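## Task

Lot numbers are marked on the shelf edge under each shelf spot, and several spots may carry the same number. Place one cardboard box from lot 451 and one from lot 434 on the desk so that nothing sticks out and droops over the desk's edge. Every other cardboard box must stay on its own shelf. If no box of a lot exists in the storeroom, leave that lot out. The robot must not fall or finish leaning, or the task fails.

## Robot and tools

ROBOT. A simulated Hello Robot Stretch 3 with a single arm: a two-wheel base (0.33 m long, 0.34 m wide, rounded back) that pivots about the point between its drive wheels, 0.05 m behind the front edge; a lift on a mast; and a telescoping arm pointing to the robot's right. The gripper only goes forward or back when the base drives. With arm retracted and wrist folded, the wrist juts up to 0.06 m past the right side and a turn sweeps a 0.28 m radius; an unfolded level wrist reaches farther. Loose objects may occasionally get nudged by outside pushes.

FRAMES. Base frame: origin on the floor between the drive wheels, x forward, y left, z up, metres. hand_pose is in this frame, at the point where closed fingertips meet; with wrist joints at zero its x points up, y back along the arm toward the mast, z rearward. Odometry frame = base frame at scene start; base_odometry only integrates wheel turns (slip counts as travel), heading in rad, left positive, -3.142 to 3.142.

move: one action per call. "base" is an object with exactly one key: translate_m, a straight-line offset in metres from where the base last reported itself (positive forward, -3 to 3), or rotate_rad, a turn offset in radians (positive left, -6.4 to 6.4). No sideways driving. "joints" is an object of absolute targets by name: lift_m 0 to 1.1; arm_m 0 to 0.52; wrist_yaw_rad -1.345 to 4.42 (0 along the arm, positive toward the front); wrist_pitch_rad -1.57 to 0.451 (0 level, negative tips fingers down); wrist_roll_rad -2.911 to 2.918 (0 fingers side by side, level); gripper_m -0.089 to 0.179 (larger is wider; fingertip gap is about 0.007 m under the value when nearly shut, 0.025 m under when fully open); head_pan_rad -3.953 to 1.73 (0 forward, positive left, -1.57 along the arm); head_tilt_rad -1.53 to 0.419 (negative down). Done tolerances: 0.004 m for lift, arm, gripper; 0.02 rad yaw and roll; 0.05 pitch; 0.1 head. "pace" is "default" or "max" (translate 0.12/0.30 m/s, rotate 0.76/1.90 rad/s, lift 0.11/0.15 m/s, arm 0.14/0.40 m/s). "speeds" caps individual motions by key, up to max. The base is limited to 0.10 m/s and 0.63 rad/s unless lift_m < 0.30, arm_m < 0.03 and wrist_yaw_rad > 2.54. "contact_limits" goes in the same action as the command it guards: arm_m a motor_effort percent 1 to 100 (retracting reads negative); lift_m an object {"down": v, "up": v}, percent of force beyond free motion (defaults roughly 32-47 down, 21-36 up; below about 12 may trip with nothing touched); translate_m or rotate_rad, only when given, stop when either wheel's effort reaches the value. {"servos": "reboot"} is sent alone and revives servos that shut off. "cameras": list of head_camera, nav_camera, wrist_camera or all; omitted means all, [] none. "blocking" true (default) waits for everything to settle; false returns within about half a second while motion continues, and a later move only overrides what it names. Unknown keys make a call invalid; out-of-range values get it refused.

wait: seconds 0 to 10, plus cameras; returns early once motions settle. stop: brakes running motions (status "stopped"); braking needs space and may push on contacts. zoom_image: camera plus region [x0, y0, x1, y1] in pixels of that camera's latest image, origin top-left, at most 504 by 504. finished_scene: scene = current scene number; irreversible, and later calls go to the next scene.

If a move or wait is refused, or an uncommanded stop (contact_stop, time_out, torque_fault) appears, the remaining move, wait and finished_scene calls in that reply are skipped. While the operator thinks, running moves keep going.

RESULTS. "move" is done or the worst status. base_status and joint_status: done, moving, off_target (resting away from target, maybe still pushing), contact_stop (that joint goes slack and may keep pressing or sink), time_out (move ran too long), torque_fault (wrist or head servo shut off after prolonged strain; needs reboot), stopped. on_its_own notes uncommanded behaviour; "held at" is a target, not a reading. joint_positions give readings. motor_effort is percent, positive toward higher values, bracket = peak in last action; wrist pitch tops out near 45, roll near 72. lidar_m: 12 distances, 30 degree sectors, first straight ahead then counterclockwise (4th left, 7th behind, 10th right), plane 0.17 m up; "-" means nothing or closer than 0.15 m; sees legs, not tabletops or glass. wrist_depth_mm (45 to 1000) and head_depth_mm (280 to 4000): 7 by 7 median depths from top-left. base_tilt forward/right in degrees, a few degrees of fixed error. turned_by_wheels vs turned_by_imu: trust the IMU if they differ by more than 0.15 rad. "pictures" lists image order; head_camera images need a quarter turn clockwise to stand upright, nav_camera a quarter turn counterclockwise. Calibration gives intrinsics and base-to-camera transforms (head 896x504, nav fisheye 672x504, wrist 644x364), slightly off per scene.

CAUTIONS. Grip by sending gripper_m below the object width; release with at least 0.05 more than the width. Readings do not prove a hold; resend if the grip slips. Before folding the wrist over the base (yaw to 3.0) or unfolding, put lift_m within 0.32 to 0.95, pitch at -0.4, roll near 0; folded, lift may drop to 0.25. With yaw under -0.4 keep pitch at -0.5 or lower. Pushing an unyielding thing with the gripper above about 0.45 m, or driving while holding or hooking something fixed, can tip the robot; if base_tilt shows leaning, back off. Avoid drops, releasing moving objects, slams, hard hits and strong pushes.

Each tool is called after ">>>" by a JSON object that holds its "api" and its "payload".

## Session

>>> {"api": "move", "payload": {"joints": {"head_pan_rad":-1.57,"head_tilt_rad":-0.3}, "cameras": ["nav_camera","head_camera"]}}

>>> {"api": "move", "payload": {"joints": {"head_pan_rad":-3.3}, "pace": "max", "cameras": ["nav_camera"]}}

>>> {"api": "move", "payload": {"joints": {"head_pan_rad":0.2}, "pace": "max", "cameras": ["nav_camera"]}}

>>> {"api": "move", "payload": {"joints": {"head_pan_rad":1.7}, "pace": "max", "cameras": ["nav_camera"]}}

Scene clock: 1.23 s.
move: done
base_odometry: x=+0.000 y=+0.000 heading=+0.000
turned_by_wheels: +0.000
turned_by_imu: +0.000
base_tilt: forward=-0.3 right=-1.2
lidar_m: 0.73 0.72 0.85 1.53 2.66 1.26 1.01 1.12 1.81 1.62 1.39 0.83
head_depth_mm: 1809 1798 1895 2315 2433 2048 1562 / 1926 2021 2122 2088 2106 2012 1556 / 1853 1983 2136 2251 2289 1974 1543 / 1719 1947 2056 2173 2130 1911 1544 / 1586 1861 1961 1936 1826 1830 1536 / 1499 1728 1893 1995 1918 1837 1523 / 1631 1775 1866 1960 1921 1847 1511
base_status: not commanded
joint_positions: lift_m=+0.374 arm_m=+0.001 wrist_yaw_rad=+3.009 wrist_pitch_rad=-0.462 wrist_roll_rad=+0.000 gripper_m=+0.037 head_pan_rad=-1.607 head_tilt_rad=-0.301
joint_status: all done
measured_speeds: all 0
motor_effort: left_wheel=-0.6(0.7) right_wheel=+0.3(1.1) lift_m=+23.5(23.8) arm_m=-5.2(5.4) wrist_yaw_rad=-1.0(1.1) wrist_pitch_rad=+1.9(2.1) wrist_roll_rad=-0.2(0.3) gripper_m=+0.0(0.8) head_pan_rad=+3.0(5.3) head_tilt_rad=-3.3(8.6)
hand_pose: x=+0.0076 y=+0.0712 z=+0.3774 quat_wxyz=(+0.207, +0.697, +0.116, +0.676) (m; base frame)
wrist_depth_mm: - 138 - - - 855 - / - 151 - - - 969 - / - 167 925 - - 947 - / 832 769 203 807 804 800 762 / 698 675 211 656 652 661 661 / 600 601 126 573 129 577 580 / 523 544 289 354 502 513 511
pictures: head_camera (sideways), nav_camera (sideways)
camera_calibration:
head_camera: T_world_to_cam=[[-0.0373073, 0.247586, -0.968147, 1.27574], [0.995363, -0.0767495, -0.0579833, 0.0690661], [-0.0886606, -0.965821, -0.243574, 0.27316], [0, 0, 0, 1]] pos_world=[0.00306702, -0.0467296, 1.30564]
nav_camera: T_world_to_cam=[[0.00723794, -0.271906, 0.962297, -1.20949], [-0.99967, 0.0217501, 0.0136647, 0.0384444], [-0.0246456, -0.962078, -0.271659, 0.306922], [0, 0, 0, 1]] pos_world=[0.0547502, -0.0344218, 1.24674]

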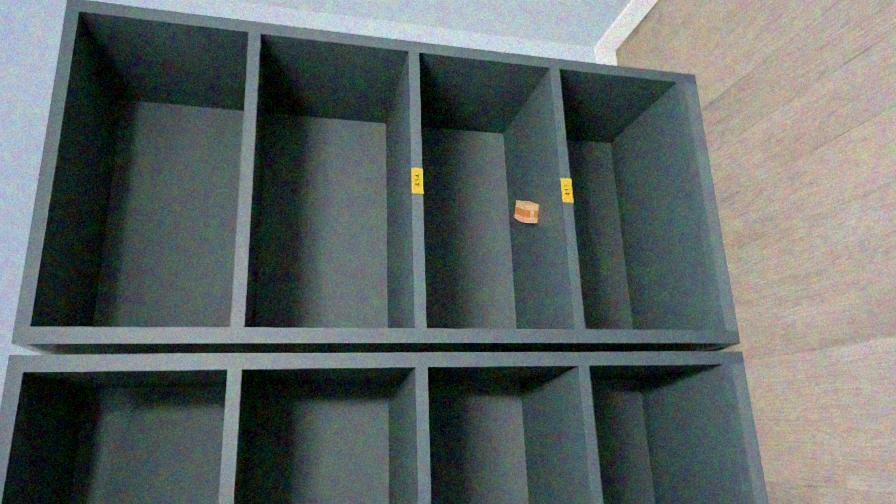

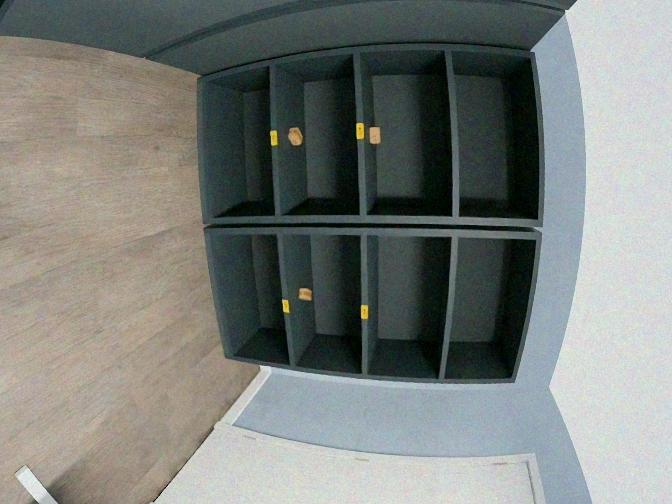

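Scene clock: 3.43 s.
move: done
base_odometry: x=+0.000 y=+0.000 heading=+0.000
turned_by_wheels: +0.000
turned_by_imu: +0.000
base_tilt: forward=-0.4 right=-1.2
lidar_m: 0.72 0.73 0.85 1.53 2.66 1.25 1.01 1.11 1.81 1.63 1.39 0.83
head_depth_mm: 1710 1797 1914 2025 1352 1763 1557 / 1627 1713 1815 1918 1341 1869 1553 / 1544 1630 1712 1791 1321 1409 1495 / 1473 1549 1623 1724 1314 1042 1444 / 1418 1473 1553 1630 1297 995 1473 / 1350 1414 1483 1551 1288 938 1525 / 1297 1352 1407 1487 1279 892 1523
base_status: not commanded
joint_positions: lift_m=+0.374 arm_m=+0.001 wrist_yaw_rad=+3.009 wrist_pitch_rad=-0.462 wrist_roll_rad=+0.000 gripper_m=+0.037 head_pan_rad=-3.308 head_tilt_rad=-0.301
joint_status: all done
measured_speeds: translate_m=+0.000 rotate_rad=+0.000 lift_m=+0.000 arm_m=+0.000 wrist_yaw_rad=+0.000 wrist_pitch_rad=+0.000 wrist_roll_rad=+0.000 head_pan_rad=+0.024 head_tilt_rad=+0.000
motor_effort: left_wheel=-0.1(1.0) right_wheel=+0.3(1.2) lift_m=+23.3(24.0) arm_m=-8.3(8.8) wrist_yaw_rad=+0.4(2.1) wrist_pitch_rad=+2.0(2.0) wrist_roll_rad=+0.0(0.3) gripper_m=+0.1(0.8) head_pan_rad=+3.5(5.2) head_tilt_rad=-0.6(3.3)
hand_pose: x=+0.0076 y=+0.0712 z=+0.3774 quat_wxyz=(+0.207, +0.697, +0.116, +0.676) (m; base frame)
wrist_depth_mm: - 139 - - - 867 - / - 151 - - - 972 - / - 167 922 - - 941 - / 836 766 204 802 802 794 761 / 685 667 211 657 655 673 675 / 599 596 126 568 128 584 575 / 528 536 288 353 508 507 507
pictures: nav_camera (sideways)
camera_calibration:
nav_camera: T_world_to_cam=[[-0.270538, 0.0282244, 0.962296, -1.20779], [0.151715, 0.98833, 0.0136649, 0.0315031], [-0.95068, 0.149692, -0.271663, 0.312595], [0, 0, 0, 1]] pos_world=[-0.034355, -0.0438391, 1.24674]

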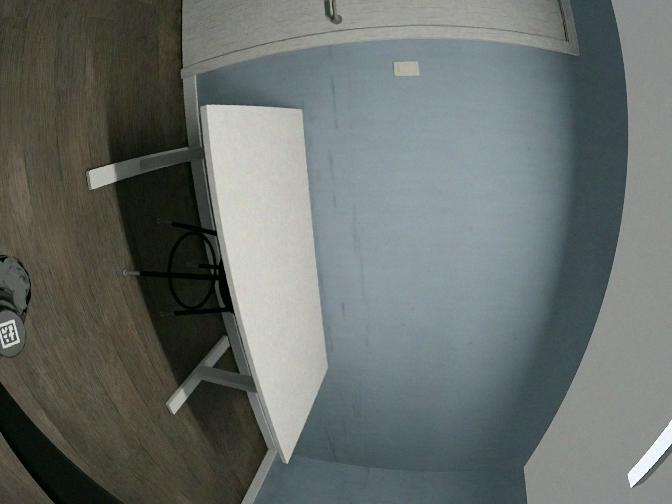

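Scene clock: 6.23 s.
move: done
base_odometry: x=+0.000 y=+0.000 heading=+0.000
turned_by_wheels: +0.000
turned_by_imu: +0.000
base_tilt: forward=-0.4 right=-1.3
lidar_m: 0.72 0.73 0.85 1.53 2.66 1.26 1.01 1.11 1.81 1.63 1.39 0.83
head_depth_mm: 619 644 673 709 747 792 842 / 607 638 675 709 748 794 842 / 605 632 665 703 738 785 831 / 601 632 663 697 733 777 826 / 600 627 658 693 732 775 821 / 598 626 656 691 726 772 818 / 595 622 653 687 723 765 809
base_status: not commanded
joint_positions: lift_m=+0.374 arm_m=+0.001 wrist_yaw_rad=+3.009 wrist_pitch_rad=-0.462 wrist_roll_rad=+0.000 gripper_m=+0.037 head_pan_rad=+0.208 head_tilt_rad=-0.301
joint_status: all done
measured_speeds: translate_m=+0.000 rotate_rad=+0.000 lift_m=+0.000 arm_m=+0.000 wrist_yaw_rad=+0.000 wrist_pitch_rad=+0.000 wrist_roll_rad=+0.000 head_pan_rad=-0.024 head_tilt_rad=+0.000
motor_effort: left_wheel=-0.2(0.8) right_wheel=+0.1(1.1) lift_m=+24.4(24.5) arm_m=-13.3(13.3) wrist_yaw_rad=+0.0(1.6) wrist_pitch_rad=+1.9(2.1) wrist_roll_rad=-0.1(0.3) gripper_m=+0.4(1.1) head_pan_rad=-3.4(5.8) head_tilt_rad=+2.4(2.4)
hand_pose: x=+0.0076 y=+0.0712 z=+0.3774 quat_wxyz=(+0.207, +0.697, +0.116, +0.676) (m; base frame)
wrist_depth_mm: - 138 - - - 880 - / - 151 - - - 978 - / - 167 925 - - 948 - / 832 771 204 805 810 798 761 / 697 674 212 660 660 676 661 / 602 591 126 575 128 581 576 / 527 535 286 354 504 512 510
pictures: nav_camera (sideways)
camera_calibration:
nav_camera: T_world_to_cam=[[0.262103, 0.0727817, 0.962292, -1.21105], [0.220644, -0.975259, 0.0136649, 0.0310484], [0.939478, 0.208742, -0.271677, 0.30104], [0, 0, 0, 1]] pos_world=[0.0277473, 0.0555824, 1.24674]

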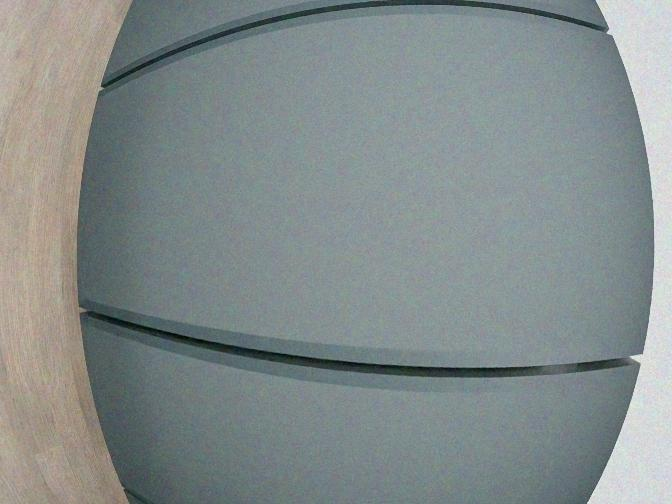

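Scene clock: 7.23 s.
move: done
base_odometry: x=+0.000 y=+0.000 heading=+0.000
turned_by_wheels: +0.000
turned_by_imu: +0.000
base_tilt: forward=-0.5 right=-1.2
lidar_m: 0.72 0.72 0.85 1.53 2.66 1.26 1.01 1.11 1.81 1.63 1.39 0.83
head_depth_mm: 2368 2486 2563 1629 1629 1607 1512 / 2338 2444 2606 2729 2794 2010 1554 / 2326 2435 2555 2693 2808 2012 1544 / 2310 2450 2539 2648 2779 1987 1538 / 2296 2409 2528 2645 2714 1994 1528 / 2270 2393 2491 2586 2739 1995 1516 / - - - - - - -
base_status: not commanded
joint_positions: lift_m=+0.374 arm_m=+0.001 wrist_yaw_rad=+3.009 wrist_pitch_rad=-0.462 wrist_roll_rad=+0.000 gripper_m=+0.037 head_pan_rad=+1.739 head_tilt_rad=-0.301
joint_status: all done
measured_speeds: translate_m=+0.000 rotate_rad=+0.000 lift_m=+0.000 arm_m=+0.000 wrist_yaw_rad=+0.000 wrist_pitch_rad=+0.000 wrist_roll_rad=+0.000 head_pan_rad=-0.024 head_tilt_rad=+0.000
motor_effort: left_wheel=-0.1(0.5) right_wheel=-0.2(1.1) lift_m=+24.1(24.7) arm_m=-13.1(13.4) wrist_yaw_rad=+0.3(1.4) wrist_pitch_rad=+1.9(2.0) wrist_roll_rad=+0.1(0.2) gripper_m=+0.4(0.8) head_pan_rad=-3.9(6.5) head_tilt_rad=+3.5(3.6)
hand_pose: x=+0.0076 y=+0.0712 z=+0.3774 quat_wxyz=(+0.207, +0.697, +0.116, +0.676) (m; base frame)
wrist_depth_mm: - 138 - - - 870 - / - 151 - - - 962 - / - 167 936 - - 950 - / 847 775 203 811 799 800 764 / 697 672 212 655 659 669 662 / 605 601 126 575 129 581 578 / 525 537 289 356 498 517 510
pictures: nav_camera (sideways)
camera_calibration:
nav_camera: T_world_to_cam=[[-0.0623911, 0.264767, 0.962292, -1.20906], [0.983205, 0.181992, 0.0136734, 0.0263502], [-0.171509, 0.946983, -0.271674, 0.307841], [0, 0, 0, 1]] pos_world=[-0.0485446, 0.0238025, 1.24674]

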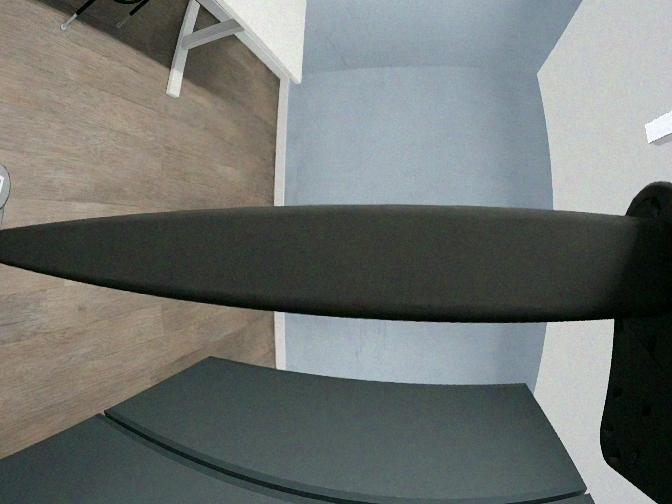

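>>> {"api": "move", "payload": {"base": {"rotate_rad":0.24}, "joints": {"head_pan_rad":-1.45,"head_tilt_rad":-0.35}, "pace": "max", "cameras": ["head_camera"]}}

>>> {"api": "zoom_image", "payload": {"camera": "head_camera", "region": [340, 0, 640, 252]}}

>>> {"api": "zoom_image", "payload": {"camera": "head_camera", "region": [340, 252, 640, 504]}}

Scene clock: 32.53 s.
move: done
base_odometry: x=+0.000 y=+0.000 heading=+0.240
turned_by_wheels: +0.240
turned_by_imu: +0.236
base_tilt: forward=-0.4 right=-1.2
lidar_m: 0.72 0.75 1.03 2.66 1.64 1.00 1.11 1.60 1.96 1.63 1.02 0.75
head_depth_mm: 1532 1793 1901 2038 2160 1815 1490 / 1539 1518 1581 1655 1756 1819 1489 / 1739 1843 1945 2052 1997 1830 1474 / 1786 1847 1962 2095 2213 1839 1468 / 1795 1887 1995 2086 2193 1879 1462 / 1711 1859 1919 2002 1983 1852 1454 / 1449 1498 1575 1653 1695 1715 1454
base_status: done
joint_positions: lift_m=+0.374 arm_m=+0.001 wrist_yaw_rad=+3.009 wrist_pitch_rad=-0.462 wrist_roll_rad=+0.000 gripper_m=+0.037 head_pan_rad=-1.458 head_tilt_rad=-0.350
joint_status: all done
measured_speeds: translate_m=+0.000 rotate_rad=+0.000 lift_m=+0.000 arm_m=+0.000 wrist_yaw_rad=+0.000 wrist_pitch_rad=+0.000 wrist_roll_rad=+0.000 head_pan_rad=+0.024 head_tilt_rad=+0.000
motor_effort: left_wheel=-8.9(13.0) right_wheel=+9.1(12.9) lift_m=+25.0(25.4) arm_m=-12.7(13.7) wrist_yaw_rad=-0.3(1.5) wrist_pitch_rad=+1.9(2.0) wrist_roll_rad=-0.2(0.4) gripper_m=+0.9(1.0) head_pan_rad=+4.0(5.5) head_tilt_rad=-4.1(6.3)
hand_pose: x=+0.0076 y=+0.0712 z=+0.3774 quat_wxyz=(+0.207, +0.697, +0.116, +0.676) (m; base frame)
wrist_depth_mm: - 139 - - - - - / - 151 - - - - 774 / - 168 913 - - 982 891 / 837 761 203 809 800 800 790 / 705 667 211 666 666 673 671 / 596 601 126 574 129 580 572 / 530 535 287 354 505 511 510
pictures: head_camera (sideways)
camera_calibration:
head_camera: T_world_to_cam=[[-0.0788382, 0.285664, -0.955082, 1.25899], [0.995434, 0.074278, -0.0599526, 0.0716237], [0.0538152, -0.955447, -0.290215, 0.332925], [0, 0, 0, 1]] pos_world=[0.010043, -0.0468743, 1.30335]

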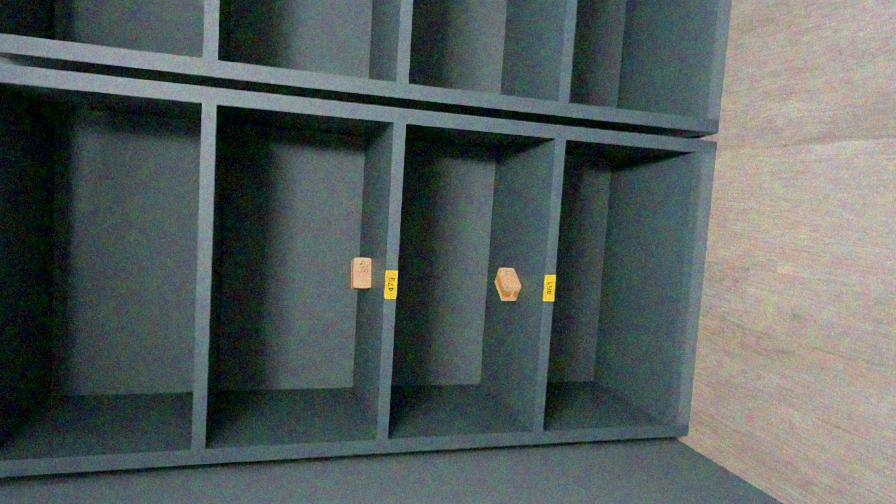

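Scaled by 1.680 from the camera's 896x504 image, which has a finer 1280x720 frame.

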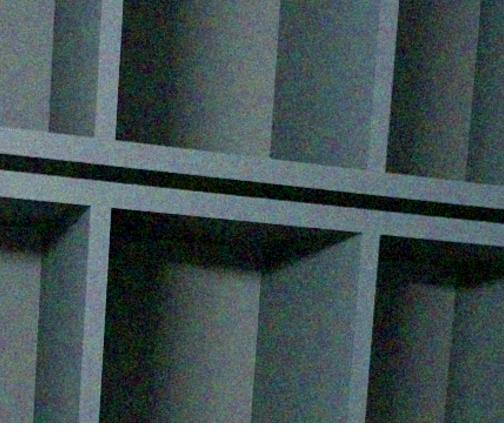

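Scaled by 1.680 from the camera's 896x504 image, which has a finer 1280x720 frame.

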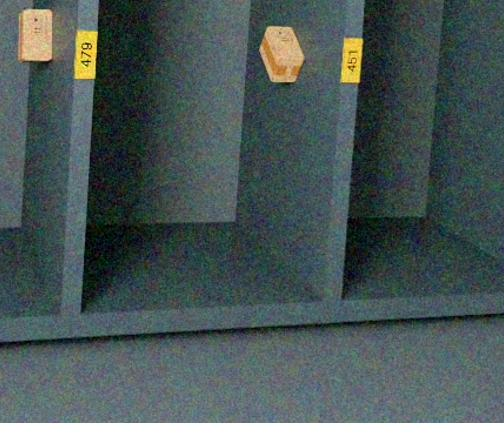

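>>> {"api": "move", "payload": {"joints": {"head_pan_rad":-1.95}, "pace": "max", "cameras": ["head_camera"]}}

>>> {"api": "zoom_image", "payload": {"camera": "head_camera", "region": [340, 100, 640, 300]}}

Scene clock: 38.33 s.
move: done
base_odometry: x=+0.000 y=+0.000 heading=+0.240
turned_by_wheels: +0.000
turned_by_imu: +0.000
base_tilt: forward=-0.3 right=-1.2
lidar_m: 0.72 0.75 1.03 2.66 1.63 1.01 1.11 1.60 1.97 1.63 1.02 0.75
head_depth_mm: 2050 2072 2127 2190 2238 1915 1495 / 1762 1851 2327 2465 2444 1909 1480 / 1857 2026 2134 2175 2197 1898 1474 / 1873 2006 2118 2241 2341 1879 1470 / 1828 1919 2032 2159 2197 1881 1463 / 1764 1616 1912 1979 1760 1796 1454 / 1501 1582 1811 1948 1981 1785 1455
base_status: not commanded
joint_positions: lift_m=+0.374 arm_m=+0.001 wrist_yaw_rad=+3.009 wrist_pitch_rad=-0.462 wrist_roll_rad=+0.000 gripper_m=+0.037 head_pan_rad=-1.959 head_tilt_rad=-0.350
joint_status: all done
measured_speeds: all 0
motor_effort: left_wheel=-8.1(8.9) right_wheel=+8.6(9.5) lift_m=+25.6(26.0) arm_m=-12.5(13.3) wrist_yaw_rad=+0.7(1.3) wrist_pitch_rad=+1.9(2.0) wrist_roll_rad=-0.1(0.3) gripper_m=+0.1(0.9) head_pan_rad=-2.0(4.0) head_tilt_rad=-3.5(4.3)
hand_pose: x=+0.0076 y=+0.0712 z=+0.3774 quat_wxyz=(+0.207, +0.697, +0.116, +0.676) (m; base frame)
wrist_depth_mm: - 138 - - - - - / - 151 - - - - 795 / - 167 931 - - - 899 / 835 773 203 814 797 800 793 / 690 670 211 662 656 661 663 / 605 598 126 577 128 586 578 / 527 540 287 355 503 510 511
pictures: head_camera (sideways)
camera_calibration:
head_camera: T_world_to_cam=[[0.0680219, 0.288816, -0.954965, 1.25794], [0.909097, -0.412253, -0.0599255, 0.0721063], [-0.410995, -0.864079, -0.290604, 0.336337], [0, 0, 0, 1]] pos_world=[-0.0128861, -0.042964, 1.30335]

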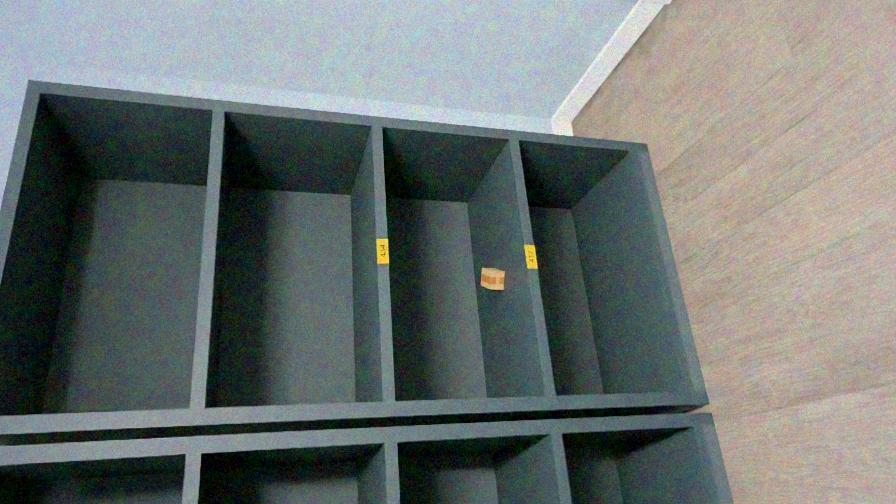

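Scaled by 1.680 from the camera's 896x504 image, which has a finer 1280x720 frame.

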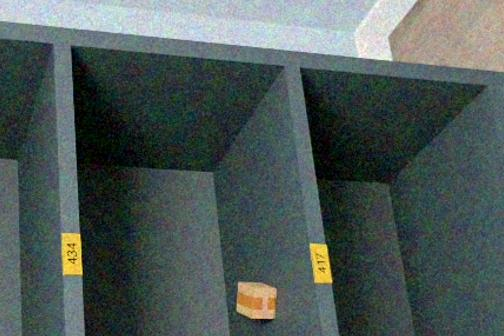

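>>> {"api": "move", "payload": {"base": {"rotate_rad":-1.521}, "joints": {"head_pan_rad":-1.57,"head_tilt_rad":-0.4}, "pace": "max", "cameras": []}}

>>> {"api": "move", "payload": {"base": {"translate_m":0.9}, "joints": {"lift_m":0.53,"wrist_yaw_rad":0,"gripper_m":0.15}, "pace": "max", "cameras": []}}

>>> {"api": "move", "payload": {"base": {"rotate_rad":1.571}, "joints": {"wrist_pitch_rad":-0.2}, "pace": "max", "cameras": []}}

>>> {"api": "move", "payload": {"base": {"translate_m":0.12}, "pace": "max", "cameras": ["wrist_camera","head_camera"]}}

Scene clock: 77.23 s.
move: done
base_odometry: x=+0.000 y=+0.000 heading=-1.281
turned_by_wheels: -1.521
turned_by_imu: -1.496
base_tilt: forward=-0.4 right=-1.2
lidar_m: 1.63 0.97 0.74 0.72 0.77 1.11 2.65 1.64 1.01 1.11 1.64 1.96
head_depth_mm: 1301 1372 1460 1543 1112 1618 1390 / 1303 1385 1478 1547 1106 1617 1420 / 1314 1397 1482 1568 1098 1654 1415 / 1324 1403 1492 1562 1087 1359 1374 / 1323 1406 1513 1606 1689 1706 1394 / 1326 1425 1505 1609 1744 1748 1387 / 1319 1410 1504 1620 1750 1750 1381
base_status: done
joint_positions: lift_m=+0.374 arm_m=+0.001 wrist_yaw_rad=+3.009 wrist_pitch_rad=-0.462 wrist_roll_rad=+0.000 gripper_m=+0.037 head_pan_rad=-1.569 head_tilt_rad=-0.401
joint_status: all done
measured_speeds: all 0
motor_effort: left_wheel=+7.1(11.9) right_wheel=-8.7(13.5) lift_m=+26.5(26.7) arm_m=-12.7(13.5) wrist_yaw_rad=+0.5(1.7) wrist_pitch_rad=+2.0(2.0) wrist_roll_rad=-0.1(0.3) gripper_m=+0.1(1.0) head_pan_rad=-3.1(7.1) head_tilt_rad=-1.2(6.1)
hand_pose: x=+0.0076 y=+0.0712 z=+0.3774 quat_wxyz=(+0.207, +0.697, +0.116, +0.676) (m; base frame)
wrist_depth_mm: - 138 - - - - - / - 151 161 - - - - / 839 167 176 - 893 - - / 830 762 204 816 806 805 791 / 695 672 211 657 664 670 664 / 597 602 126 569 129 579 579 / 531 536 286 354 503 513 509
pictures: none
No camera images: "cameras" was empty.

Scene clock: 87.20 s.
move: done
base_odometry: x=+0.257 y=-0.862 heading=-1.281
turned_by_wheels: +0.000
turned_by_imu: +0.000
base_tilt: forward=-0.3 right=-1.2
lidar_m: 1.17 0.89 0.68 0.66 0.71 1.02 3.52 1.73 1.46 1.60 1.37 0.76
head_depth_mm: 1330 1410 1522 1627 1770 1819 1436 / 1345 1419 1516 1627 1743 1794 1414 / 1346 1430 1520 1630 1768 1772 1415 / 1341 1434 1530 1648 1779 1779 1410 / 1355 1445 1538 1654 1785 1758 1399 / 1370 1462 1555 1670 1806 1750 1393 / 1395 1485 1577 1700 1830 1738 1384
base_status: done
joint_positions: lift_m=+0.530 arm_m=+0.001 wrist_yaw_rad=+0.003 wrist_pitch_rad=-0.463 wrist_roll_rad=+0.000 gripper_m=+0.150 head_pan_rad=-1.570 head_tilt_rad=-0.400
joint_status: all done
measured_speeds: all 0
motor_effort: left_wheel=+2.1(11.7) right_wheel=+6.7(10.8) lift_m=+30.4(33.9) arm_m=-5.9(13.2) wrist_yaw_rad=-2.7(8.3) wrist_pitch_rad=+2.1(2.2) wrist_roll_rad=+0.1(0.4) gripper_m=+0.9(82.4) head_pan_rad=-2.8(3.9) head_tilt_rad=+5.3(5.5)
hand_pose: x=-0.0208 y=-0.3641 z=+0.5328 quat_wxyz=(+0.689, +0.163, -0.688, -0.161) (m; base frame)
wrist_depth_mm: - - - - - - - / - - - - - - - / - - - - - - - / - - - - - - - / - 877 875 889 873 888 868 / - 126 776 776 763 124 739 / 658 657 675 676 674 637 114
pictures: none
No camera images: "cameras" was empty.

Scene clock: 90.63 s.
move: done
base_odometry: x=+0.257 y=-0.862 heading=+0.289
turned_by_wheels: +1.571
turned_by_imu: +1.545
base_tilt: forward=-0.3 right=-1.2
lidar_m: 0.67 0.70 1.00 3.52 1.72 1.46 1.60 1.38 0.77 1.16 0.89 0.68
head_depth_mm: 734 795 778 754 790 846 934 / 951 1037 1096 947 1091 991 937 / 957 1041 1116 936 1274 1058 1258 / 960 1044 1119 920 1286 1059 1247 / 711 1047 1127 907 1293 1050 1244 / 735 1054 1128 899 1279 1039 1241 / 762 1058 1137 887 1293 1038 1269
base_status: done
joint_positions: lift_m=+0.530 arm_m=+0.001 wrist_yaw_rad=+0.003 wrist_pitch_rad=-0.222 wrist_roll_rad=+0.000 gripper_m=+0.150 head_pan_rad=-1.570 head_tilt_rad=-0.400
joint_status: all done
measured_speeds: all 0
motor_effort: left_wheel=-8.2(12.6) right_wheel=+8.9(13.4) lift_m=+30.3(31.2) arm_m=-11.7(11.7) wrist_yaw_rad=-3.1(4.7) wrist_pitch_rad=+3.6(4.7) wrist_roll_rad=-0.1(0.3) gripper_m=+0.7(1.1) head_pan_rad=-2.5(3.7) head_tilt_rad=+3.9(5.3)
hand_pose: x=-0.0208 y=-0.3902 z=+0.5887 quat_wxyz=(+0.703, +0.080, -0.702, -0.078) (m; base frame)
wrist_depth_mm: - 889 - - - - 406 / - - - - - - - / - - - - - 534 - / - - - - - - - / - 149 - - - 142 - / - 126 - - - 124 - / - 118 - - - 638 111
pictures: none
No camera images: "cameras" was empty.

Scene clock: 92.80 s.
move: done
base_odometry: x=+0.372 y=-0.828 heading=+0.289
turned_by_wheels: +0.000
turned_by_imu: +0.000
base_tilt: forward=-0.2 right=-1.3
lidar_m: 0.55 0.57 0.82 3.51 2.09 1.55 1.72 1.48 0.82 1.18 0.73 0.56
head_depth_mm: 957 1040 1092 960 1072 999 958 / 957 1047 1116 948 1278 1067 1264 / 963 1049 1124 931 1281 1063 1255 / 963 1052 1129 921 1294 1055 1252 / 970 1057 1128 911 1293 1045 1275 / 736 1062 1139 897 1291 1039 1278 / 759 1073 1128 889 1274 1036 1236
base_status: done
joint_positions: lift_m=+0.530 arm_m=+0.001 wrist_yaw_rad=+0.003 wrist_pitch_rad=-0.222 wrist_roll_rad=+0.000 gripper_m=+0.150 head_pan_rad=-1.570 head_tilt_rad=-0.400
joint_status: not commanded
measured_speeds: all 0
motor_effort: left_wheel=-0.5(8.0) right_wheel=+10.1(12.8) lift_m=+30.3(31.0) arm_m=-13.1(13.6) wrist_yaw_rad=-2.8(4.1) wrist_pitch_rad=+3.6(3.8) wrist_roll_rad=-0.3(0.3) gripper_m=+0.4(0.9) head_pan_rad=-2.3(3.4) head_tilt_rad=+3.1(5.2)
hand_pose: x=-0.0208 y=-0.3902 z=+0.5888 quat_wxyz=(+0.703, +0.080, -0.702, -0.078) (m; base frame)
wrist_depth_mm: - 884 - - - - - / - - - - - 825 - / - - - - - - - / - - - - - - - / - 146 - - - 142 529 / - 126 - - - 124 138 / - 119 - - - - 111
pictures: head_camera (sideways), wrist_camera
camera_calibration:
head_camera: T_world_to_cam=[[-0.0464558, 0.340024, -0.939268, 1.23814], [0.997507, -0.0342118, -0.0617213, 0.0738618], [-0.0531208, -0.939794, -0.337587, 0.395326], [0, 0, 0, 1]] pos_world=[0.00484109, -0.0469453, 1.30096]
wrist_camera: T_world_to_cam=[[-0.998884, -0.0437592, -0.0177772, -0.0207805], [-0.00179949, 0.411363, -0.91147, 0.729698], [0.0471981, -0.910421, -0.410982, 0.0539232], [0, 0, 0, 1]] pos_world=[-0.0219893, -0.251987, 0.68689]

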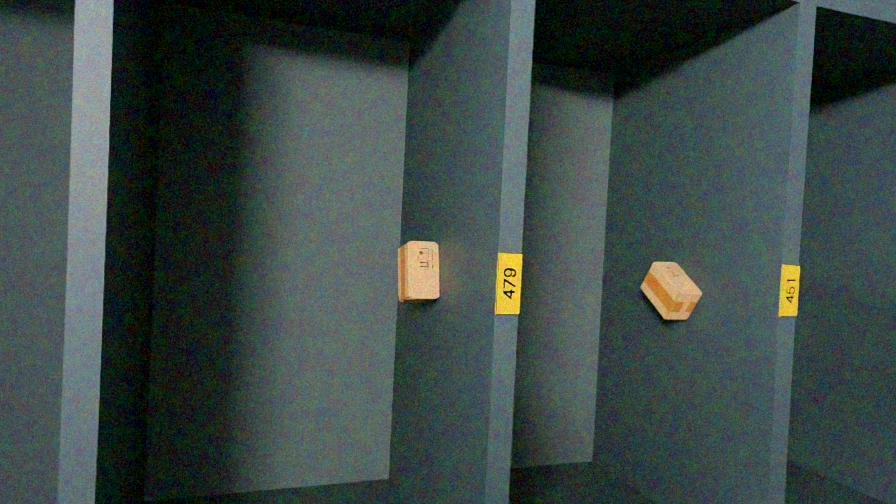

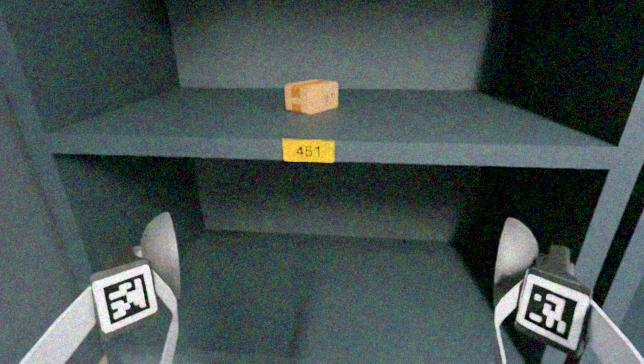

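>>> {"api": "move", "payload": {"base": {"rotate_rad":-1.571}, "pace": "max", "cameras": []}}

>>> {"api": "move", "payload": {"base": {"translate_m":0.12}, "pace": "max", "cameras": []}}

>>> {"api": "move", "payload": {"base": {"rotate_rad":1.571}, "joints": {"lift_m":0.53}, "pace": "max", "cameras": []}}

>>> {"api": "move", "payload": {"base": {"translate_m":-0.087}, "joints": {"wrist_yaw_rad":0.6,"lift_m":0.53,"wrist_pitch_rad":-0.25}, "cameras": ["wrist_camera","head_camera"]}}

>>> {"api": "move", "payload": {"joints": {"arm_m":0.3}, "cameras": ["wrist_camera","head_camera"]}}

Scene clock: 167.07 s.
move: done
base_odometry: x=+0.372 y=-0.828 heading=-1.281
turned_by_wheels: -1.571
turned_by_imu: -1.546
base_tilt: forward=-0.3 right=-1.1
lidar_m: 1.18 0.73 0.56 0.55 0.58 0.83 3.51 1.81 1.55 1.72 1.48 0.82
head_depth_mm: 1424 1534 1629 1759 1891 1818 1423 / 1441 1525 1623 1746 1874 1789 1425 / 1456 1548 1635 1748 1881 1776 1409 / 1447 1549 1662 1779 1903 1757 1404 / 1460 1558 1661 1789 1922 1755 1404 / 1476 1566 1670 1790 1947 1741 1396 / 1501 1597 1704 1821 1969 1739 1385
base_status: done
joint_positions: lift_m=+0.530 arm_m=+0.001 wrist_yaw_rad=+0.003 wrist_pitch_rad=-0.222 wrist_roll_rad=+0.000 gripper_m=+0.150 head_pan_rad=-1.570 head_tilt_rad=-0.400
joint_status: not commanded
measured_speeds: all 0
motor_effort: left_wheel=+7.9(11.8) right_wheel=-9.6(14.2) lift_m=+29.8(30.7) arm_m=-13.0(13.6) wrist_yaw_rad=-1.4(4.0) wrist_pitch_rad=+3.6(3.7) wrist_roll_rad=-0.1(0.3) gripper_m=+0.4(1.0) head_pan_rad=-2.2(3.0) head_tilt_rad=+2.1(3.7)
hand_pose: x=-0.0209 y=-0.3902 z=+0.5888 quat_wxyz=(+0.703, +0.079, -0.702, -0.078) (m; base frame)
wrist_depth_mm: - - - - - - - / - - - - - - - / - - - - - - - / - - - - - - - / - - - - - - - / - 126 - - - 124 936 / 113 799 829 833 820 778 114
pictures: none
No camera images: "cameras" was empty.

Scene clock: 169.23 s.
move: done
base_odometry: x=+0.406 y=-0.943 heading=-1.281
turned_by_wheels: +0.000
turned_by_imu: +0.000
base_tilt: forward=-0.4 right=-1.4
lidar_m: 1.06 0.72 0.55 0.54 0.57 0.82 3.63 2.10 1.62 1.72 1.42 0.71
head_depth_mm: 1447 1526 1637 1760 1883 1801 1425 / 1454 1535 1640 1757 1894 1784 1423 / 1451 1558 1648 1762 1905 1787 1416 / 1466 1551 1658 1770 1915 1785 1409 / 1470 1557 1682 1784 1921 1760 1399 / 1490 1586 1697 1807 1961 1745 1388 / 1499 1595 1724 1836 1947 1612 1381
base_status: done
joint_positions: lift_m=+0.530 arm_m=+0.001 wrist_yaw_rad=+0.003 wrist_pitch_rad=-0.222 wrist_roll_rad=+0.000 gripper_m=+0.150 head_pan_rad=-1.570 head_tilt_rad=-0.400
joint_status: not commanded
measured_speeds: all 0
motor_effort: left_wheel=+6.4(13.2) right_wheel=+1.6(7.9) lift_m=+29.7(30.4) arm_m=-12.2(13.4) wrist_yaw_rad=-2.4(4.1) wrist_pitch_rad=+3.6(3.7) wrist_roll_rad=-0.1(0.3) gripper_m=+0.3(1.1) head_pan_rad=-2.1(2.6) head_tilt_rad=+2.1(2.9)
hand_pose: x=-0.0209 y=-0.3902 z=+0.5888 quat_wxyz=(+0.703, +0.079, -0.702, -0.078) (m; base frame)
wrist_depth_mm: - - - - - - - / - - - - - - - / - - - - - - - / - - - - - - - / - - - - - - - / - 125 - - - 124 948 / - 804 836 826 841 786 114
pictures: none
No camera images: "cameras" was empty.

Scene clock: 172.67 s.
move: done
base_odometry: x=+0.406 y=-0.943 heading=+0.289
turned_by_wheels: +1.571
turned_by_imu: +1.546
base_tilt: forward=-0.4 right=-1.2
lidar_m: 0.54 0.57 0.81 2.64 1.90 1.62 1.73 1.44 0.71 1.07 0.72 0.55
head_depth_mm: 555 935 996 963 715 1015 847 / 568 938 999 947 708 1064 844 / 579 943 1003 928 705 1060 865 / 593 945 1008 844 1171 1056 862 / 602 948 1015 906 1171 1045 856 / 541 953 1019 898 1183 1038 853 / 555 961 1021 884 1138 1032 876
base_status: done
joint_positions: lift_m=+0.530 arm_m=+0.001 wrist_yaw_rad=+0.002 wrist_pitch_rad=-0.222 wrist_roll_rad=+0.000 gripper_m=+0.150 head_pan_rad=-1.570 head_tilt_rad=-0.400
joint_status: all done
measured_speeds: all 0
motor_effort: left_wheel=-8.6(12.4) right_wheel=+9.1(12.9) lift_m=+29.7(30.2) arm_m=-12.8(13.7) wrist_yaw_rad=-2.7(4.2) wrist_pitch_rad=+3.7(3.7) wrist_roll_rad=+0.0(0.4) gripper_m=+0.7(1.1) head_pan_rad=-1.9(2.9) head_tilt_rad=+1.0(2.7)
hand_pose: x=-0.0209 y=-0.3902 z=+0.5888 quat_wxyz=(+0.703, +0.079, -0.702, -0.078) (m; base frame)
wrist_depth_mm: - 765 - - - - - / - - - - - 727 - / - - - 548 - - - / - - - - - - - / - 148 - - - 142 - / - 125 - - - 124 - / - 119 - - - - 111
pictures: none
No camera images: "cameras" was empty.

Scene clock: 174.67 s.
move: done
base_odometry: x=+0.323 y=-0.968 heading=+0.289
turned_by_wheels: +0.000
turned_by_imu: +0.000
base_tilt: forward=-0.4 right=-1.2
lidar_m: 0.62 0.66 0.94 3.63 1.84 1.56 1.64 1.36 0.67 1.06 0.83 0.64
head_depth_mm: 556 911 908 830 717 830 801 / 564 934 999 948 709 1048 846 / 576 939 1004 934 702 1059 839 / 591 942 1006 924 1166 1053 860 / 529 944 1009 838 1172 1008 857 / 539 951 1015 897 1174 1039 852 / 554 951 1018 888 1182 1041 847
base_status: done
joint_positions: lift_m=+0.530 arm_m=+0.001 wrist_yaw_rad=+0.597 wrist_pitch_rad=-0.264 wrist_roll_rad=+0.000 gripper_m=+0.150 head_pan_rad=-1.570 head_tilt_rad=-0.400
joint_status: all done
measured_speeds: all 0
motor_effort: left_wheel=-8.7(13.9) right_wheel=-3.4(7.8) lift_m=+29.4(32.0) arm_m=-12.4(13.3) wrist_yaw_rad=+2.1(4.3) wrist_pitch_rad=+2.1(4.9) wrist_roll_rad=-0.3(0.3) gripper_m=+0.9(1.1) head_pan_rad=-2.0(2.5) head_tilt_rad=+0.5(2.1)
hand_pose: x=+0.1140 y=-0.3450 z=+0.5786 quat_wxyz=(+0.698, +0.295, -0.642, +0.117) (m; base frame)
wrist_depth_mm: 444 - - - 859 - - / 450 - - - - 505 - / 456 - - - - - - / - - - - - - 321 / - 146 - - - 142 - / - 126 - - - 124 - / - 118 804 750 - - 111
pictures: head_camera (sideways), wrist_camera
camera_calibration:
head_camera: T_world_to_cam=[[-0.0464558, 0.340024, -0.939268, 1.23814], [0.997507, -0.0342118, -0.0617213, 0.0738618], [-0.0531208, -0.939794, -0.337587, 0.395326], [0, 0, 0, 1]] pos_world=[0.00484109, -0.0469453, 1.30096]
wrist_camera: T_world_to_cam=[[-0.803614, -0.594832, -0.0194638, -0.0956889], [-0.252979, 0.37101, -0.893506, 0.706459], [0.538707, -0.71311, -0.448629, 0.11829], [0, 0, 0, 1]] pos_world=[0.0380992, -0.234669, 0.682431]

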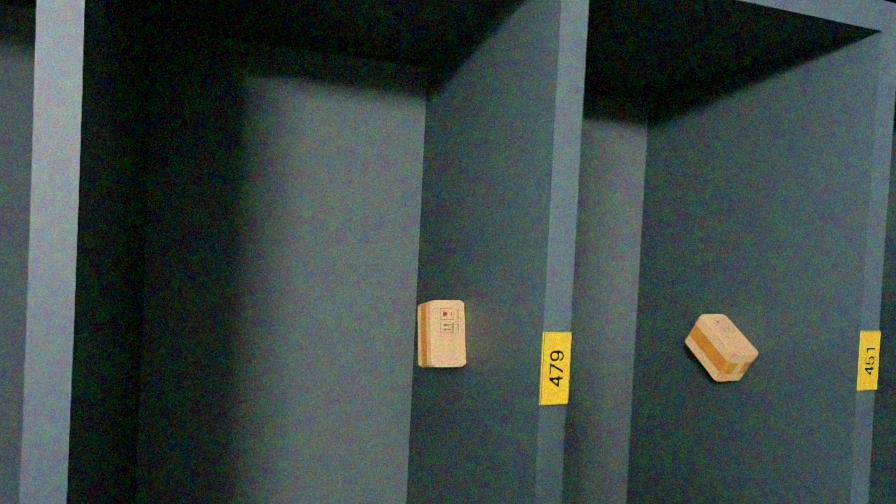

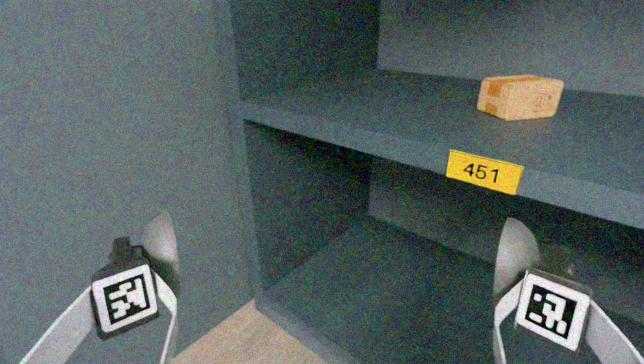

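Scene clock: 178.10 s.
move: done
base_odometry: x=+0.323 y=-0.968 heading=+0.289
turned_by_wheels: +0.000
turned_by_imu: +0.000
base_tilt: forward=-0.2 right=-1.1
lidar_m: 0.63 0.66 0.94 3.63 1.84 1.56 1.64 1.36 0.67 1.06 0.83 0.64
head_depth_mm: 555 913 911 827 716 832 800 / 567 933 997 946 707 1050 845 / 579 936 1000 936 703 1054 838 / 591 939 1006 922 1165 1055 833 / 528 943 1009 837 1170 1008 808 / 541 949 1018 895 1180 1042 853 / 553 951 1024 888 1186 1037 852
base_status: not commanded
joint_positions: lift_m=+0.530 arm_m=+0.300 wrist_yaw_rad=+0.597 wrist_pitch_rad=-0.264 wrist_roll_rad=+0.000 gripper_m=+0.150 head_pan_rad=-1.570 head_tilt_rad=-0.400
joint_status: all done
measured_speeds: all 0
motor_effort: left_wheel=-9.4(9.7) right_wheel=-2.8(3.8) lift_m=+29.2(30.0) arm_m=+13.7(15.2) wrist_yaw_rad=+2.3(3.4) wrist_pitch_rad=+2.1(2.2) wrist_roll_rad=-0.1(0.3) gripper_m=+0.4(1.1) head_pan_rad=-1.3(2.3) head_tilt_rad=-0.3(1.6)
hand_pose: x=+0.1141 y=-0.6444 z=+0.5786 quat_wxyz=(+0.698, +0.295, -0.642, +0.117) (m; base frame)
wrist_depth_mm: - - - 649 - - - / - - - - - - - / - - - - 296 280 - / 454 310 311 306 284 288 301 / - 154 253 251 250 239 248 / - 126 213 204 204 136 195 / - 119 195 174 171 166 114
pictures: head_camera (sideways), wrist_camera
camera_calibration:
head_camera: T_world_to_cam=[[-0.0464558, 0.340024, -0.939268, 1.23814], [0.997507, -0.0342118, -0.0617213, 0.0738618], [-0.0531208, -0.939794, -0.337587, 0.395326], [0, 0, 0, 1]] pos_world=[0.00484109, -0.0469453, 1.30096]
wrist_camera: T_world_to_cam=[[-0.803408, -0.595109, -0.0195227, -0.273899], [-0.25319, 0.37112, -0.893401, 0.817445], [0.538916, -0.712822, -0.448837, -0.0949734], [0, 0, 0, 1]] pos_world=[0.0380989, -0.534069, 0.682331]

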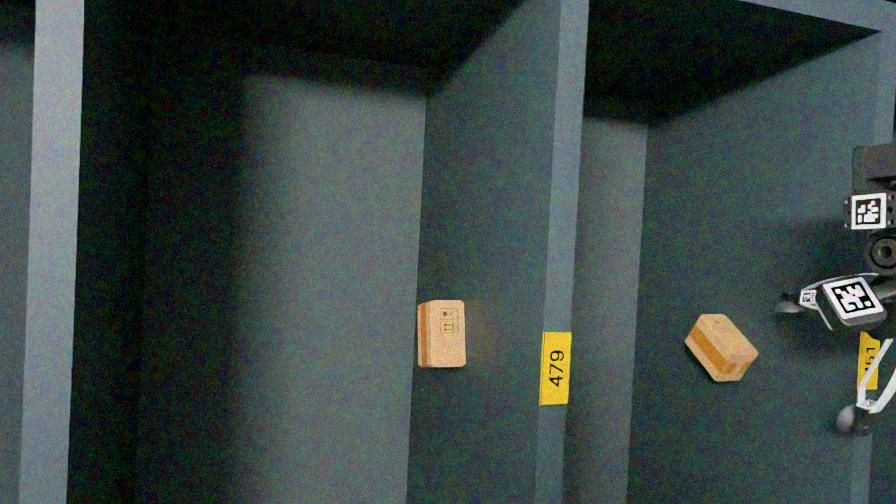

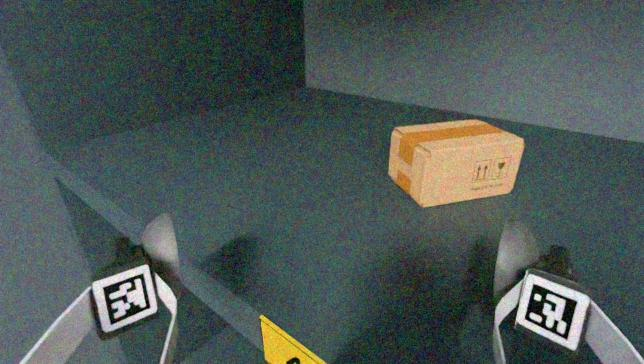

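>>> {"api": "move", "payload": {"joints": {"gripper_m":0.179,"lift_m":0.512}, "cameras": []}}

>>> {"api": "move", "payload": {"joints": {"arm_m":0.502}, "contact_limits": {"arm_m":28}, "cameras": ["wrist_camera"]}}

Scene clock: 195.83 s.
move: done
base_odometry: x=+0.323 y=-0.968 heading=+0.289
turned_by_wheels: +0.000
turned_by_imu: +0.000
base_tilt: forward=-0.3 right=-1.1
lidar_m: 0.62 0.66 0.93 3.63 1.84 1.55 1.64 1.36 0.67 1.06 0.82 0.64
head_depth_mm: 555 913 911 830 718 830 798 / 565 930 996 949 710 1048 844 / 578 935 1004 933 702 1061 842 / 593 938 1005 919 1171 1053 832 / 527 946 1008 837 1174 1007 828 / 540 950 1014 898 1184 1037 827 / 555 956 1020 885 1185 1034 848
base_status: not commanded
joint_positions: lift_m=+0.512 arm_m=+0.300 wrist_yaw_rad=+0.597 wrist_pitch_rad=-0.264 wrist_roll_rad=+0.000 gripper_m=+0.179 head_pan_rad=-1.570 head_tilt_rad=-0.400
joint_status: all done
measured_speeds: all 0
motor_effort: left_wheel=-9.3(9.6) right_wheel=-2.9(3.5) lift_m=+25.8(27.6) arm_m=+12.5(13.3) wrist_yaw_rad=+2.0(3.3) wrist_pitch_rad=+2.2(2.3) wrist_roll_rad=-0.1(0.3) gripper_m=+0.5(83.1) head_pan_rad=-0.9(1.8) head_tilt_rad=-0.4(1.3)
hand_pose: x=+0.1141 y=-0.6444 z=+0.5605 quat_wxyz=(+0.698, +0.295, -0.642, +0.117) (m; base frame)
wrist_depth_mm: - - - 649 - - - / - - - - - - - / - - - - 272 270 - / 457 296 286 286 268 281 280 / - 233 221 220 220 219 228 / - 126 194 179 178 178 176 / - - - 161 151 151 107
pictures: none
No camera images: "cameras" was empty.

Scene clock: 198.57 s.
move: done
base_odometry: x=+0.323 y=-0.968 heading=+0.289
turned_by_wheels: +0.000
turned_by_imu: +0.000
base_tilt: forward=-0.3 right=-1.2
lidar_m: 0.62 0.66 0.93 3.62 1.84 1.56 1.64 1.36 0.67 1.06 0.83 0.64
head_depth_mm: 555 910 913 827 716 829 800 / 566 932 995 947 709 1048 841 / 579 936 996 935 701 1053 692 / 593 938 1001 919 1163 846 808 / 528 947 1008 835 1166 977 853 / 541 946 1012 897 1178 1041 851 / 556 952 1023 885 1188 1036 846
base_status: not commanded
joint_positions: lift_m=+0.512 arm_m=+0.502 wrist_yaw_rad=+0.597 wrist_pitch_rad=-0.264 wrist_roll_rad=+0.000 gripper_m=+0.179 head_pan_rad=-1.570 head_tilt_rad=-0.400
joint_status: all done
measured_speeds: all 0
motor_effort: left_wheel=-9.4(9.7) right_wheel=-2.8(4.0) lift_m=+29.3(31.2) arm_m=+13.1(14.6) wrist_yaw_rad=+0.6(3.3) wrist_pitch_rad=+2.2(2.3) wrist_roll_rad=+0.1(0.3) gripper_m=+0.9(1.1) head_pan_rad=-0.8(1.8) head_tilt_rad=-0.4(1.7)
contact_limits: arm_m 28 (drawing in: default 31, maximum 55; extending or still: default 40, maximum 69)
hand_pose: x=+0.1141 y=-0.8464 z=+0.5605 quat_wxyz=(+0.698, +0.295, -0.642, +0.117) (m; base frame)
wrist_depth_mm: - - 503 - 324 282 247 / - - 541 - 331 295 257 / - - - - - 310 270 / 289 289 286 283 282 282 264 / 223 220 135 134 199 217 225 / 123 140 114 120 134 177 176 / 143 147 120 132 145 150 107
pictures: wrist_camera
camera_calibration:
wrist_camera: T_world_to_cam=[[-0.803369, -0.595161, -0.0195111, -0.394511], [-0.253387, 0.371314, -0.893264, 0.87639], [0.538881, -0.712677, -0.449108, -0.246754], [0, 0, 0, 1]] pos_world=[0.0380991, -0.736069, 0.664332]

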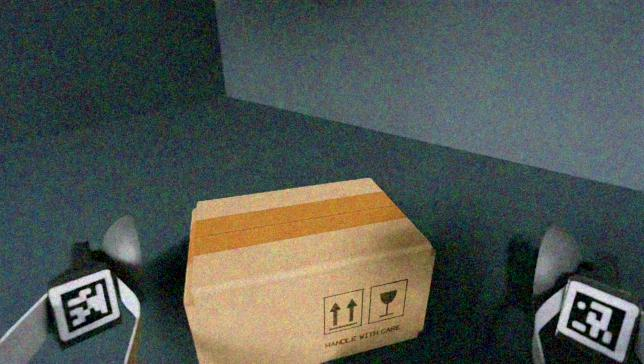

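>>> {"api": "move", "payload": {"joints": {"gripper_m":0.05}, "cameras": ["wrist_camera"]}}

>>> {"api": "move", "payload": {"joints": {"lift_m":0.59}, "cameras": []}}

>>> {"api": "move", "payload": {"joints": {"arm_m":0.0}, "pace": "default", "cameras": []}}

>>> {"api": "move", "payload": {"base": {"rotate_rad":-1.571}, "joints": {"lift_m":0.8,"wrist_yaw_rad":0,"wrist_pitch_rad":0,"head_tilt_rad":-0.45}, "cameras": ["wrist_camera","head_camera","nav_camera"]}}

Scene clock: 213.30 s.
move: done
base_odometry: x=+0.323 y=-0.968 heading=+0.289
turned_by_wheels: +0.000
turned_by_imu: +0.000
base_tilt: forward=-0.3 right=-1.2
lidar_m: 0.62 0.66 0.94 3.64 1.84 1.55 1.64 1.36 0.67 1.06 0.83 0.64
head_depth_mm: 556 911 910 826 716 829 798 / 566 930 997 943 710 1049 842 / 580 937 1002 929 700 1058 691 / 591 940 1001 918 1163 846 810 / 529 945 1001 837 1170 977 853 / 542 950 1014 895 1177 1041 853 / 555 954 1018 890 1186 1035 849
base_status: not commanded
joint_positions: lift_m=+0.512 arm_m=+0.502 wrist_yaw_rad=+0.599 wrist_pitch_rad=-0.264 wrist_roll_rad=+0.000 gripper_m=+0.051 head_pan_rad=-1.570 head_tilt_rad=-0.400
joint_status: all done
measured_speeds: all 0
motor_effort: left_wheel=-9.2(9.8) right_wheel=-3.3(3.8) lift_m=+24.3(26.4) arm_m=+13.4(14.1) wrist_yaw_rad=+0.9(2.5) wrist_pitch_rad=+2.2(2.3) wrist_roll_rad=+0.0(0.3) gripper_m=-18.9(89.6) head_pan_rad=-0.7(1.1) head_tilt_rad=-2.5(2.5)
contact_limits: arm_m 28 (drawing in: default 31, maximum 55; extending or still: default 40, maximum 69)
hand_pose: x=+0.1145 y=-0.8461 z=+0.5605 quat_wxyz=(+0.698, +0.296, -0.642, +0.118) (m; base frame)
wrist_depth_mm: - - 504 - 323 282 246 / - - 542 - 331 295 258 / - - - - - 308 268 / 290 288 287 284 282 282 264 / 222 222 141 134 140 218 216 / 181 180 118 118 131 171 177 / 157 143 121 130 142 141 145
pictures: wrist_camera
camera_calibration:
wrist_camera: T_world_to_cam=[[-0.802191, -0.596748, -0.0195254, -0.395496], [-0.254117, 0.37083, -0.893258, 0.876071], [0.54029, -0.711602, -0.449121, -0.246044], [0, 0, 0, 1]] pos_world=[0.038297, -0.73597, 0.664332]

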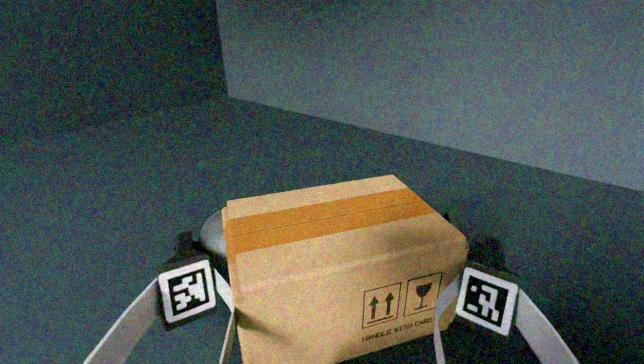

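Scene clock: 214.83 s.
move: done
base_odometry: x=+0.323 y=-0.968 heading=+0.289
turned_by_wheels: +0.000
turned_by_imu: +0.000
base_tilt: forward=-0.4 right=-1.1
lidar_m: 0.62 0.66 0.94 3.63 1.84 1.56 1.64 1.36 0.67 1.06 0.83 0.64
head_depth_mm: 555 909 913 823 718 832 800 / 567 931 999 946 709 1054 843 / 578 937 999 933 703 743 598 / 589 941 1000 920 1164 747 863 / 529 949 1007 837 1167 941 853 / 542 946 1012 894 1180 1005 850 / 555 955 1020 886 1178 1034 847
base_status: not commanded
joint_positions: lift_m=+0.590 arm_m=+0.502 wrist_yaw_rad=+0.599 wrist_pitch_rad=-0.273 wrist_roll_rad=+0.000 gripper_m=+0.051 head_pan_rad=-1.570 head_tilt_rad=-0.400
joint_status: all done
measured_speeds: all 0
motor_effort: left_wheel=-9.0(9.5) right_wheel=-3.0(3.9) lift_m=+29.7(34.7) arm_m=+12.9(13.9) wrist_yaw_rad=+0.4(1.8) wrist_pitch_rad=+3.8(3.9) wrist_roll_rad=-0.1(0.6) gripper_m=-18.8(19.1) head_pan_rad=-0.5(1.5) head_tilt_rad=-1.7(3.1)
contact_limits: arm_m 28 (drawing in: default 31, maximum 55; extending or still: default 40, maximum 69)
hand_pose: x=+0.1140 y=-0.8454 z=+0.6364 quat_wxyz=(+0.698, +0.299, -0.640, +0.115) (m; base frame)
wrist_depth_mm: - - 505 - 322 281 246 / - - 540 - 333 297 257 / - - 572 - - 310 270 / - - - 165 - 322 279 / - - 142 134 140 325 293 / 285 277 118 118 130 271 278 / 249 227 121 129 147 224 236
pictures: none
No camera images: "cameras" was empty.

Scene clock: 219.70 s.
move: done
base_odometry: x=+0.323 y=-0.968 heading=+0.289
turned_by_wheels: +0.000
turned_by_imu: +0.000
base_tilt: forward=-0.3 right=-1.2
lidar_m: 0.62 0.66 0.94 3.62 1.83 1.56 1.64 1.36 0.67 1.06 0.83 0.65
head_depth_mm: 553 911 907 824 719 831 800 / 566 935 996 950 710 1045 843 / 576 935 1003 935 701 1061 842 / 590 942 1005 922 1170 1053 859 / 530 946 1010 837 1168 1045 858 / 540 950 1012 893 1176 1043 852 / 553 953 1023 884 1181 1037 848
base_status: not commanded
joint_positions: lift_m=+0.590 arm_m=+0.001 wrist_yaw_rad=+0.599 wrist_pitch_rad=-0.273 wrist_roll_rad=+0.000 gripper_m=+0.051 head_pan_rad=-1.570 head_tilt_rad=-0.400
joint_status: all done
measured_speeds: all 0
motor_effort: left_wheel=-8.9(9.5) right_wheel=-3.5(4.0) lift_m=+26.7(30.4) arm_m=-12.7(15.6) wrist_yaw_rad=-1.5(1.8) wrist_pitch_rad=+3.8(3.9) wrist_roll_rad=-0.1(0.3) gripper_m=-18.6(19.1) head_pan_rad=-0.2(1.1) head_tilt_rad=-3.3(3.8)
hand_pose: x=+0.1140 y=-0.3440 z=+0.6364 quat_wxyz=(+0.698, +0.299, -0.640, +0.115) (m; base frame)
wrist_depth_mm: 442 - - - 869 - - / 447 - - - 916 - - / 457 - - - - - - / - - - 164 - - - / - - 142 134 140 - - / - - 118 118 130 - - / - 93 119 129 141 117 -
pictures: none
No camera images: "cameras" was empty.

Scene clock: 223.30 s.
move: done
base_odometry: x=+0.323 y=-0.968 heading=-1.281
turned_by_wheels: -1.571
turned_by_imu: -1.547
base_tilt: forward=-0.4 right=-1.3
lidar_m: 1.06 0.83 0.64 0.62 0.66 0.95 3.64 2.06 1.56 1.64 1.35 0.67
head_depth_mm: 1349 1444 1548 1700 1853 1718 1375 / 1357 1455 1560 1700 1872 1704 1356 / 1367 1463 1572 1710 1855 1686 1252 / 1381 1475 1582 1720 1872 480 436 / 1379 1479 1594 1746 1898 1664 1305 / 1406 1503 1629 1754 1935 1676 1338 / 1411 1509 1633 1781 1919 1564 1339
base_status: done
joint_positions: lift_m=+0.800 arm_m=+0.001 wrist_yaw_rad=+0.002 wrist_pitch_rad=-0.032 wrist_roll_rad=+0.000 gripper_m=+0.051 head_pan_rad=-1.570 head_tilt_rad=-0.451
joint_status: all done
measured_speeds: all 0
motor_effort: left_wheel=+8.2(11.5) right_wheel=-10.1(14.2) lift_m=+25.8(34.1) arm_m=-12.5(13.2) wrist_yaw_rad=-3.2(7.2) wrist_pitch_rad=+5.3(7.7) wrist_roll_rad=-0.2(0.3) gripper_m=-18.8(19.2) head_pan_rad=+0.3(0.7) head_tilt_rad=-2.3(5.7)
hand_pose: x=-0.0208 y=-0.4009 z=+0.9065 quat_wxyz=(+0.707, +0.012, -0.707, -0.011) (m; base frame)
wrist_depth_mm: - - - - - - - / - - - - - - - / - - - - - - - / - - - - - - - / - - 142 134 140 - - / - - 118 118 130 - - / - - 120 129 147 - -
pictures: head_camera (sideways), nav_camera (sideways), wrist_camera
camera_calibration:
head_camera: T_world_to_cam=[[-0.0465595, 0.387421, -0.920727, 1.21392], [0.997502, -0.0309822, -0.0634785, 0.0761456], [-0.0531191, -0.921382, -0.385011, 0.457022], [0, 0, 0, 1]] pos_world=[0.00484078, -0.0468475, 1.29848]
nav_camera: T_world_to_cam=[[0.017338, -0.411621, 0.91119, -1.14285], [-0.999792, -0.0168862, 0.0113957, 0.0414836], [0.0106958, -0.911198, -0.411829, 0.489118], [0, 0, 0, 1]] pos_world=[0.0560582, -0.0240382, 1.24232]
wrist_camera: T_world_to_cam=[[-0.998875, -0.0464175, -0.00970384, -0.0239341], [-0.00130139, 0.231387, -0.972861, 1.0072], [0.0474031, -0.971754, -0.231187, -0.0127954], [0, 0, 0, 1]] pos_world=[-0.0219898, -0.246599, 0.976678]

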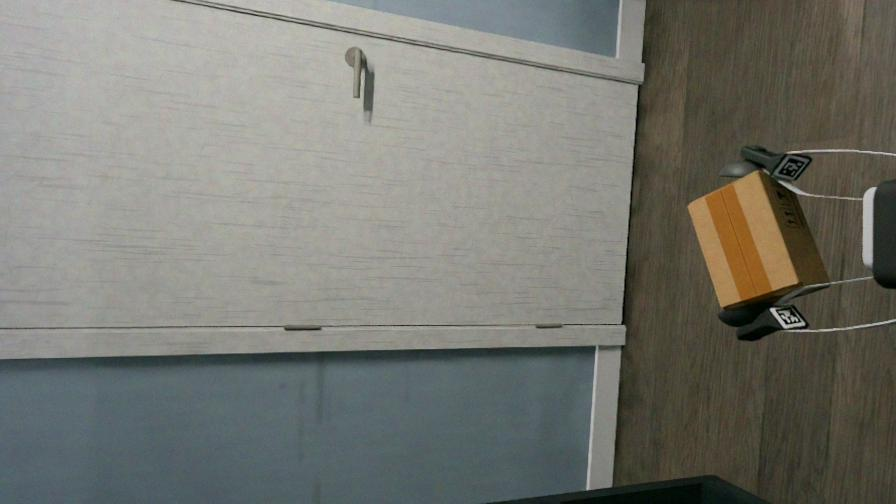

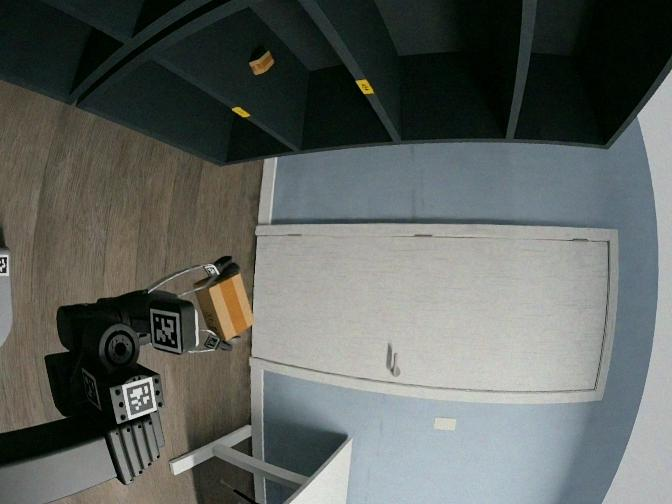

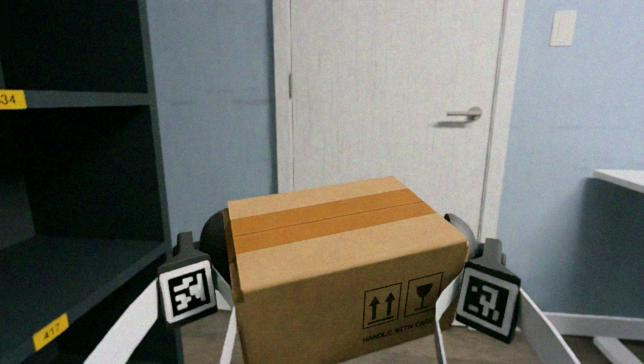

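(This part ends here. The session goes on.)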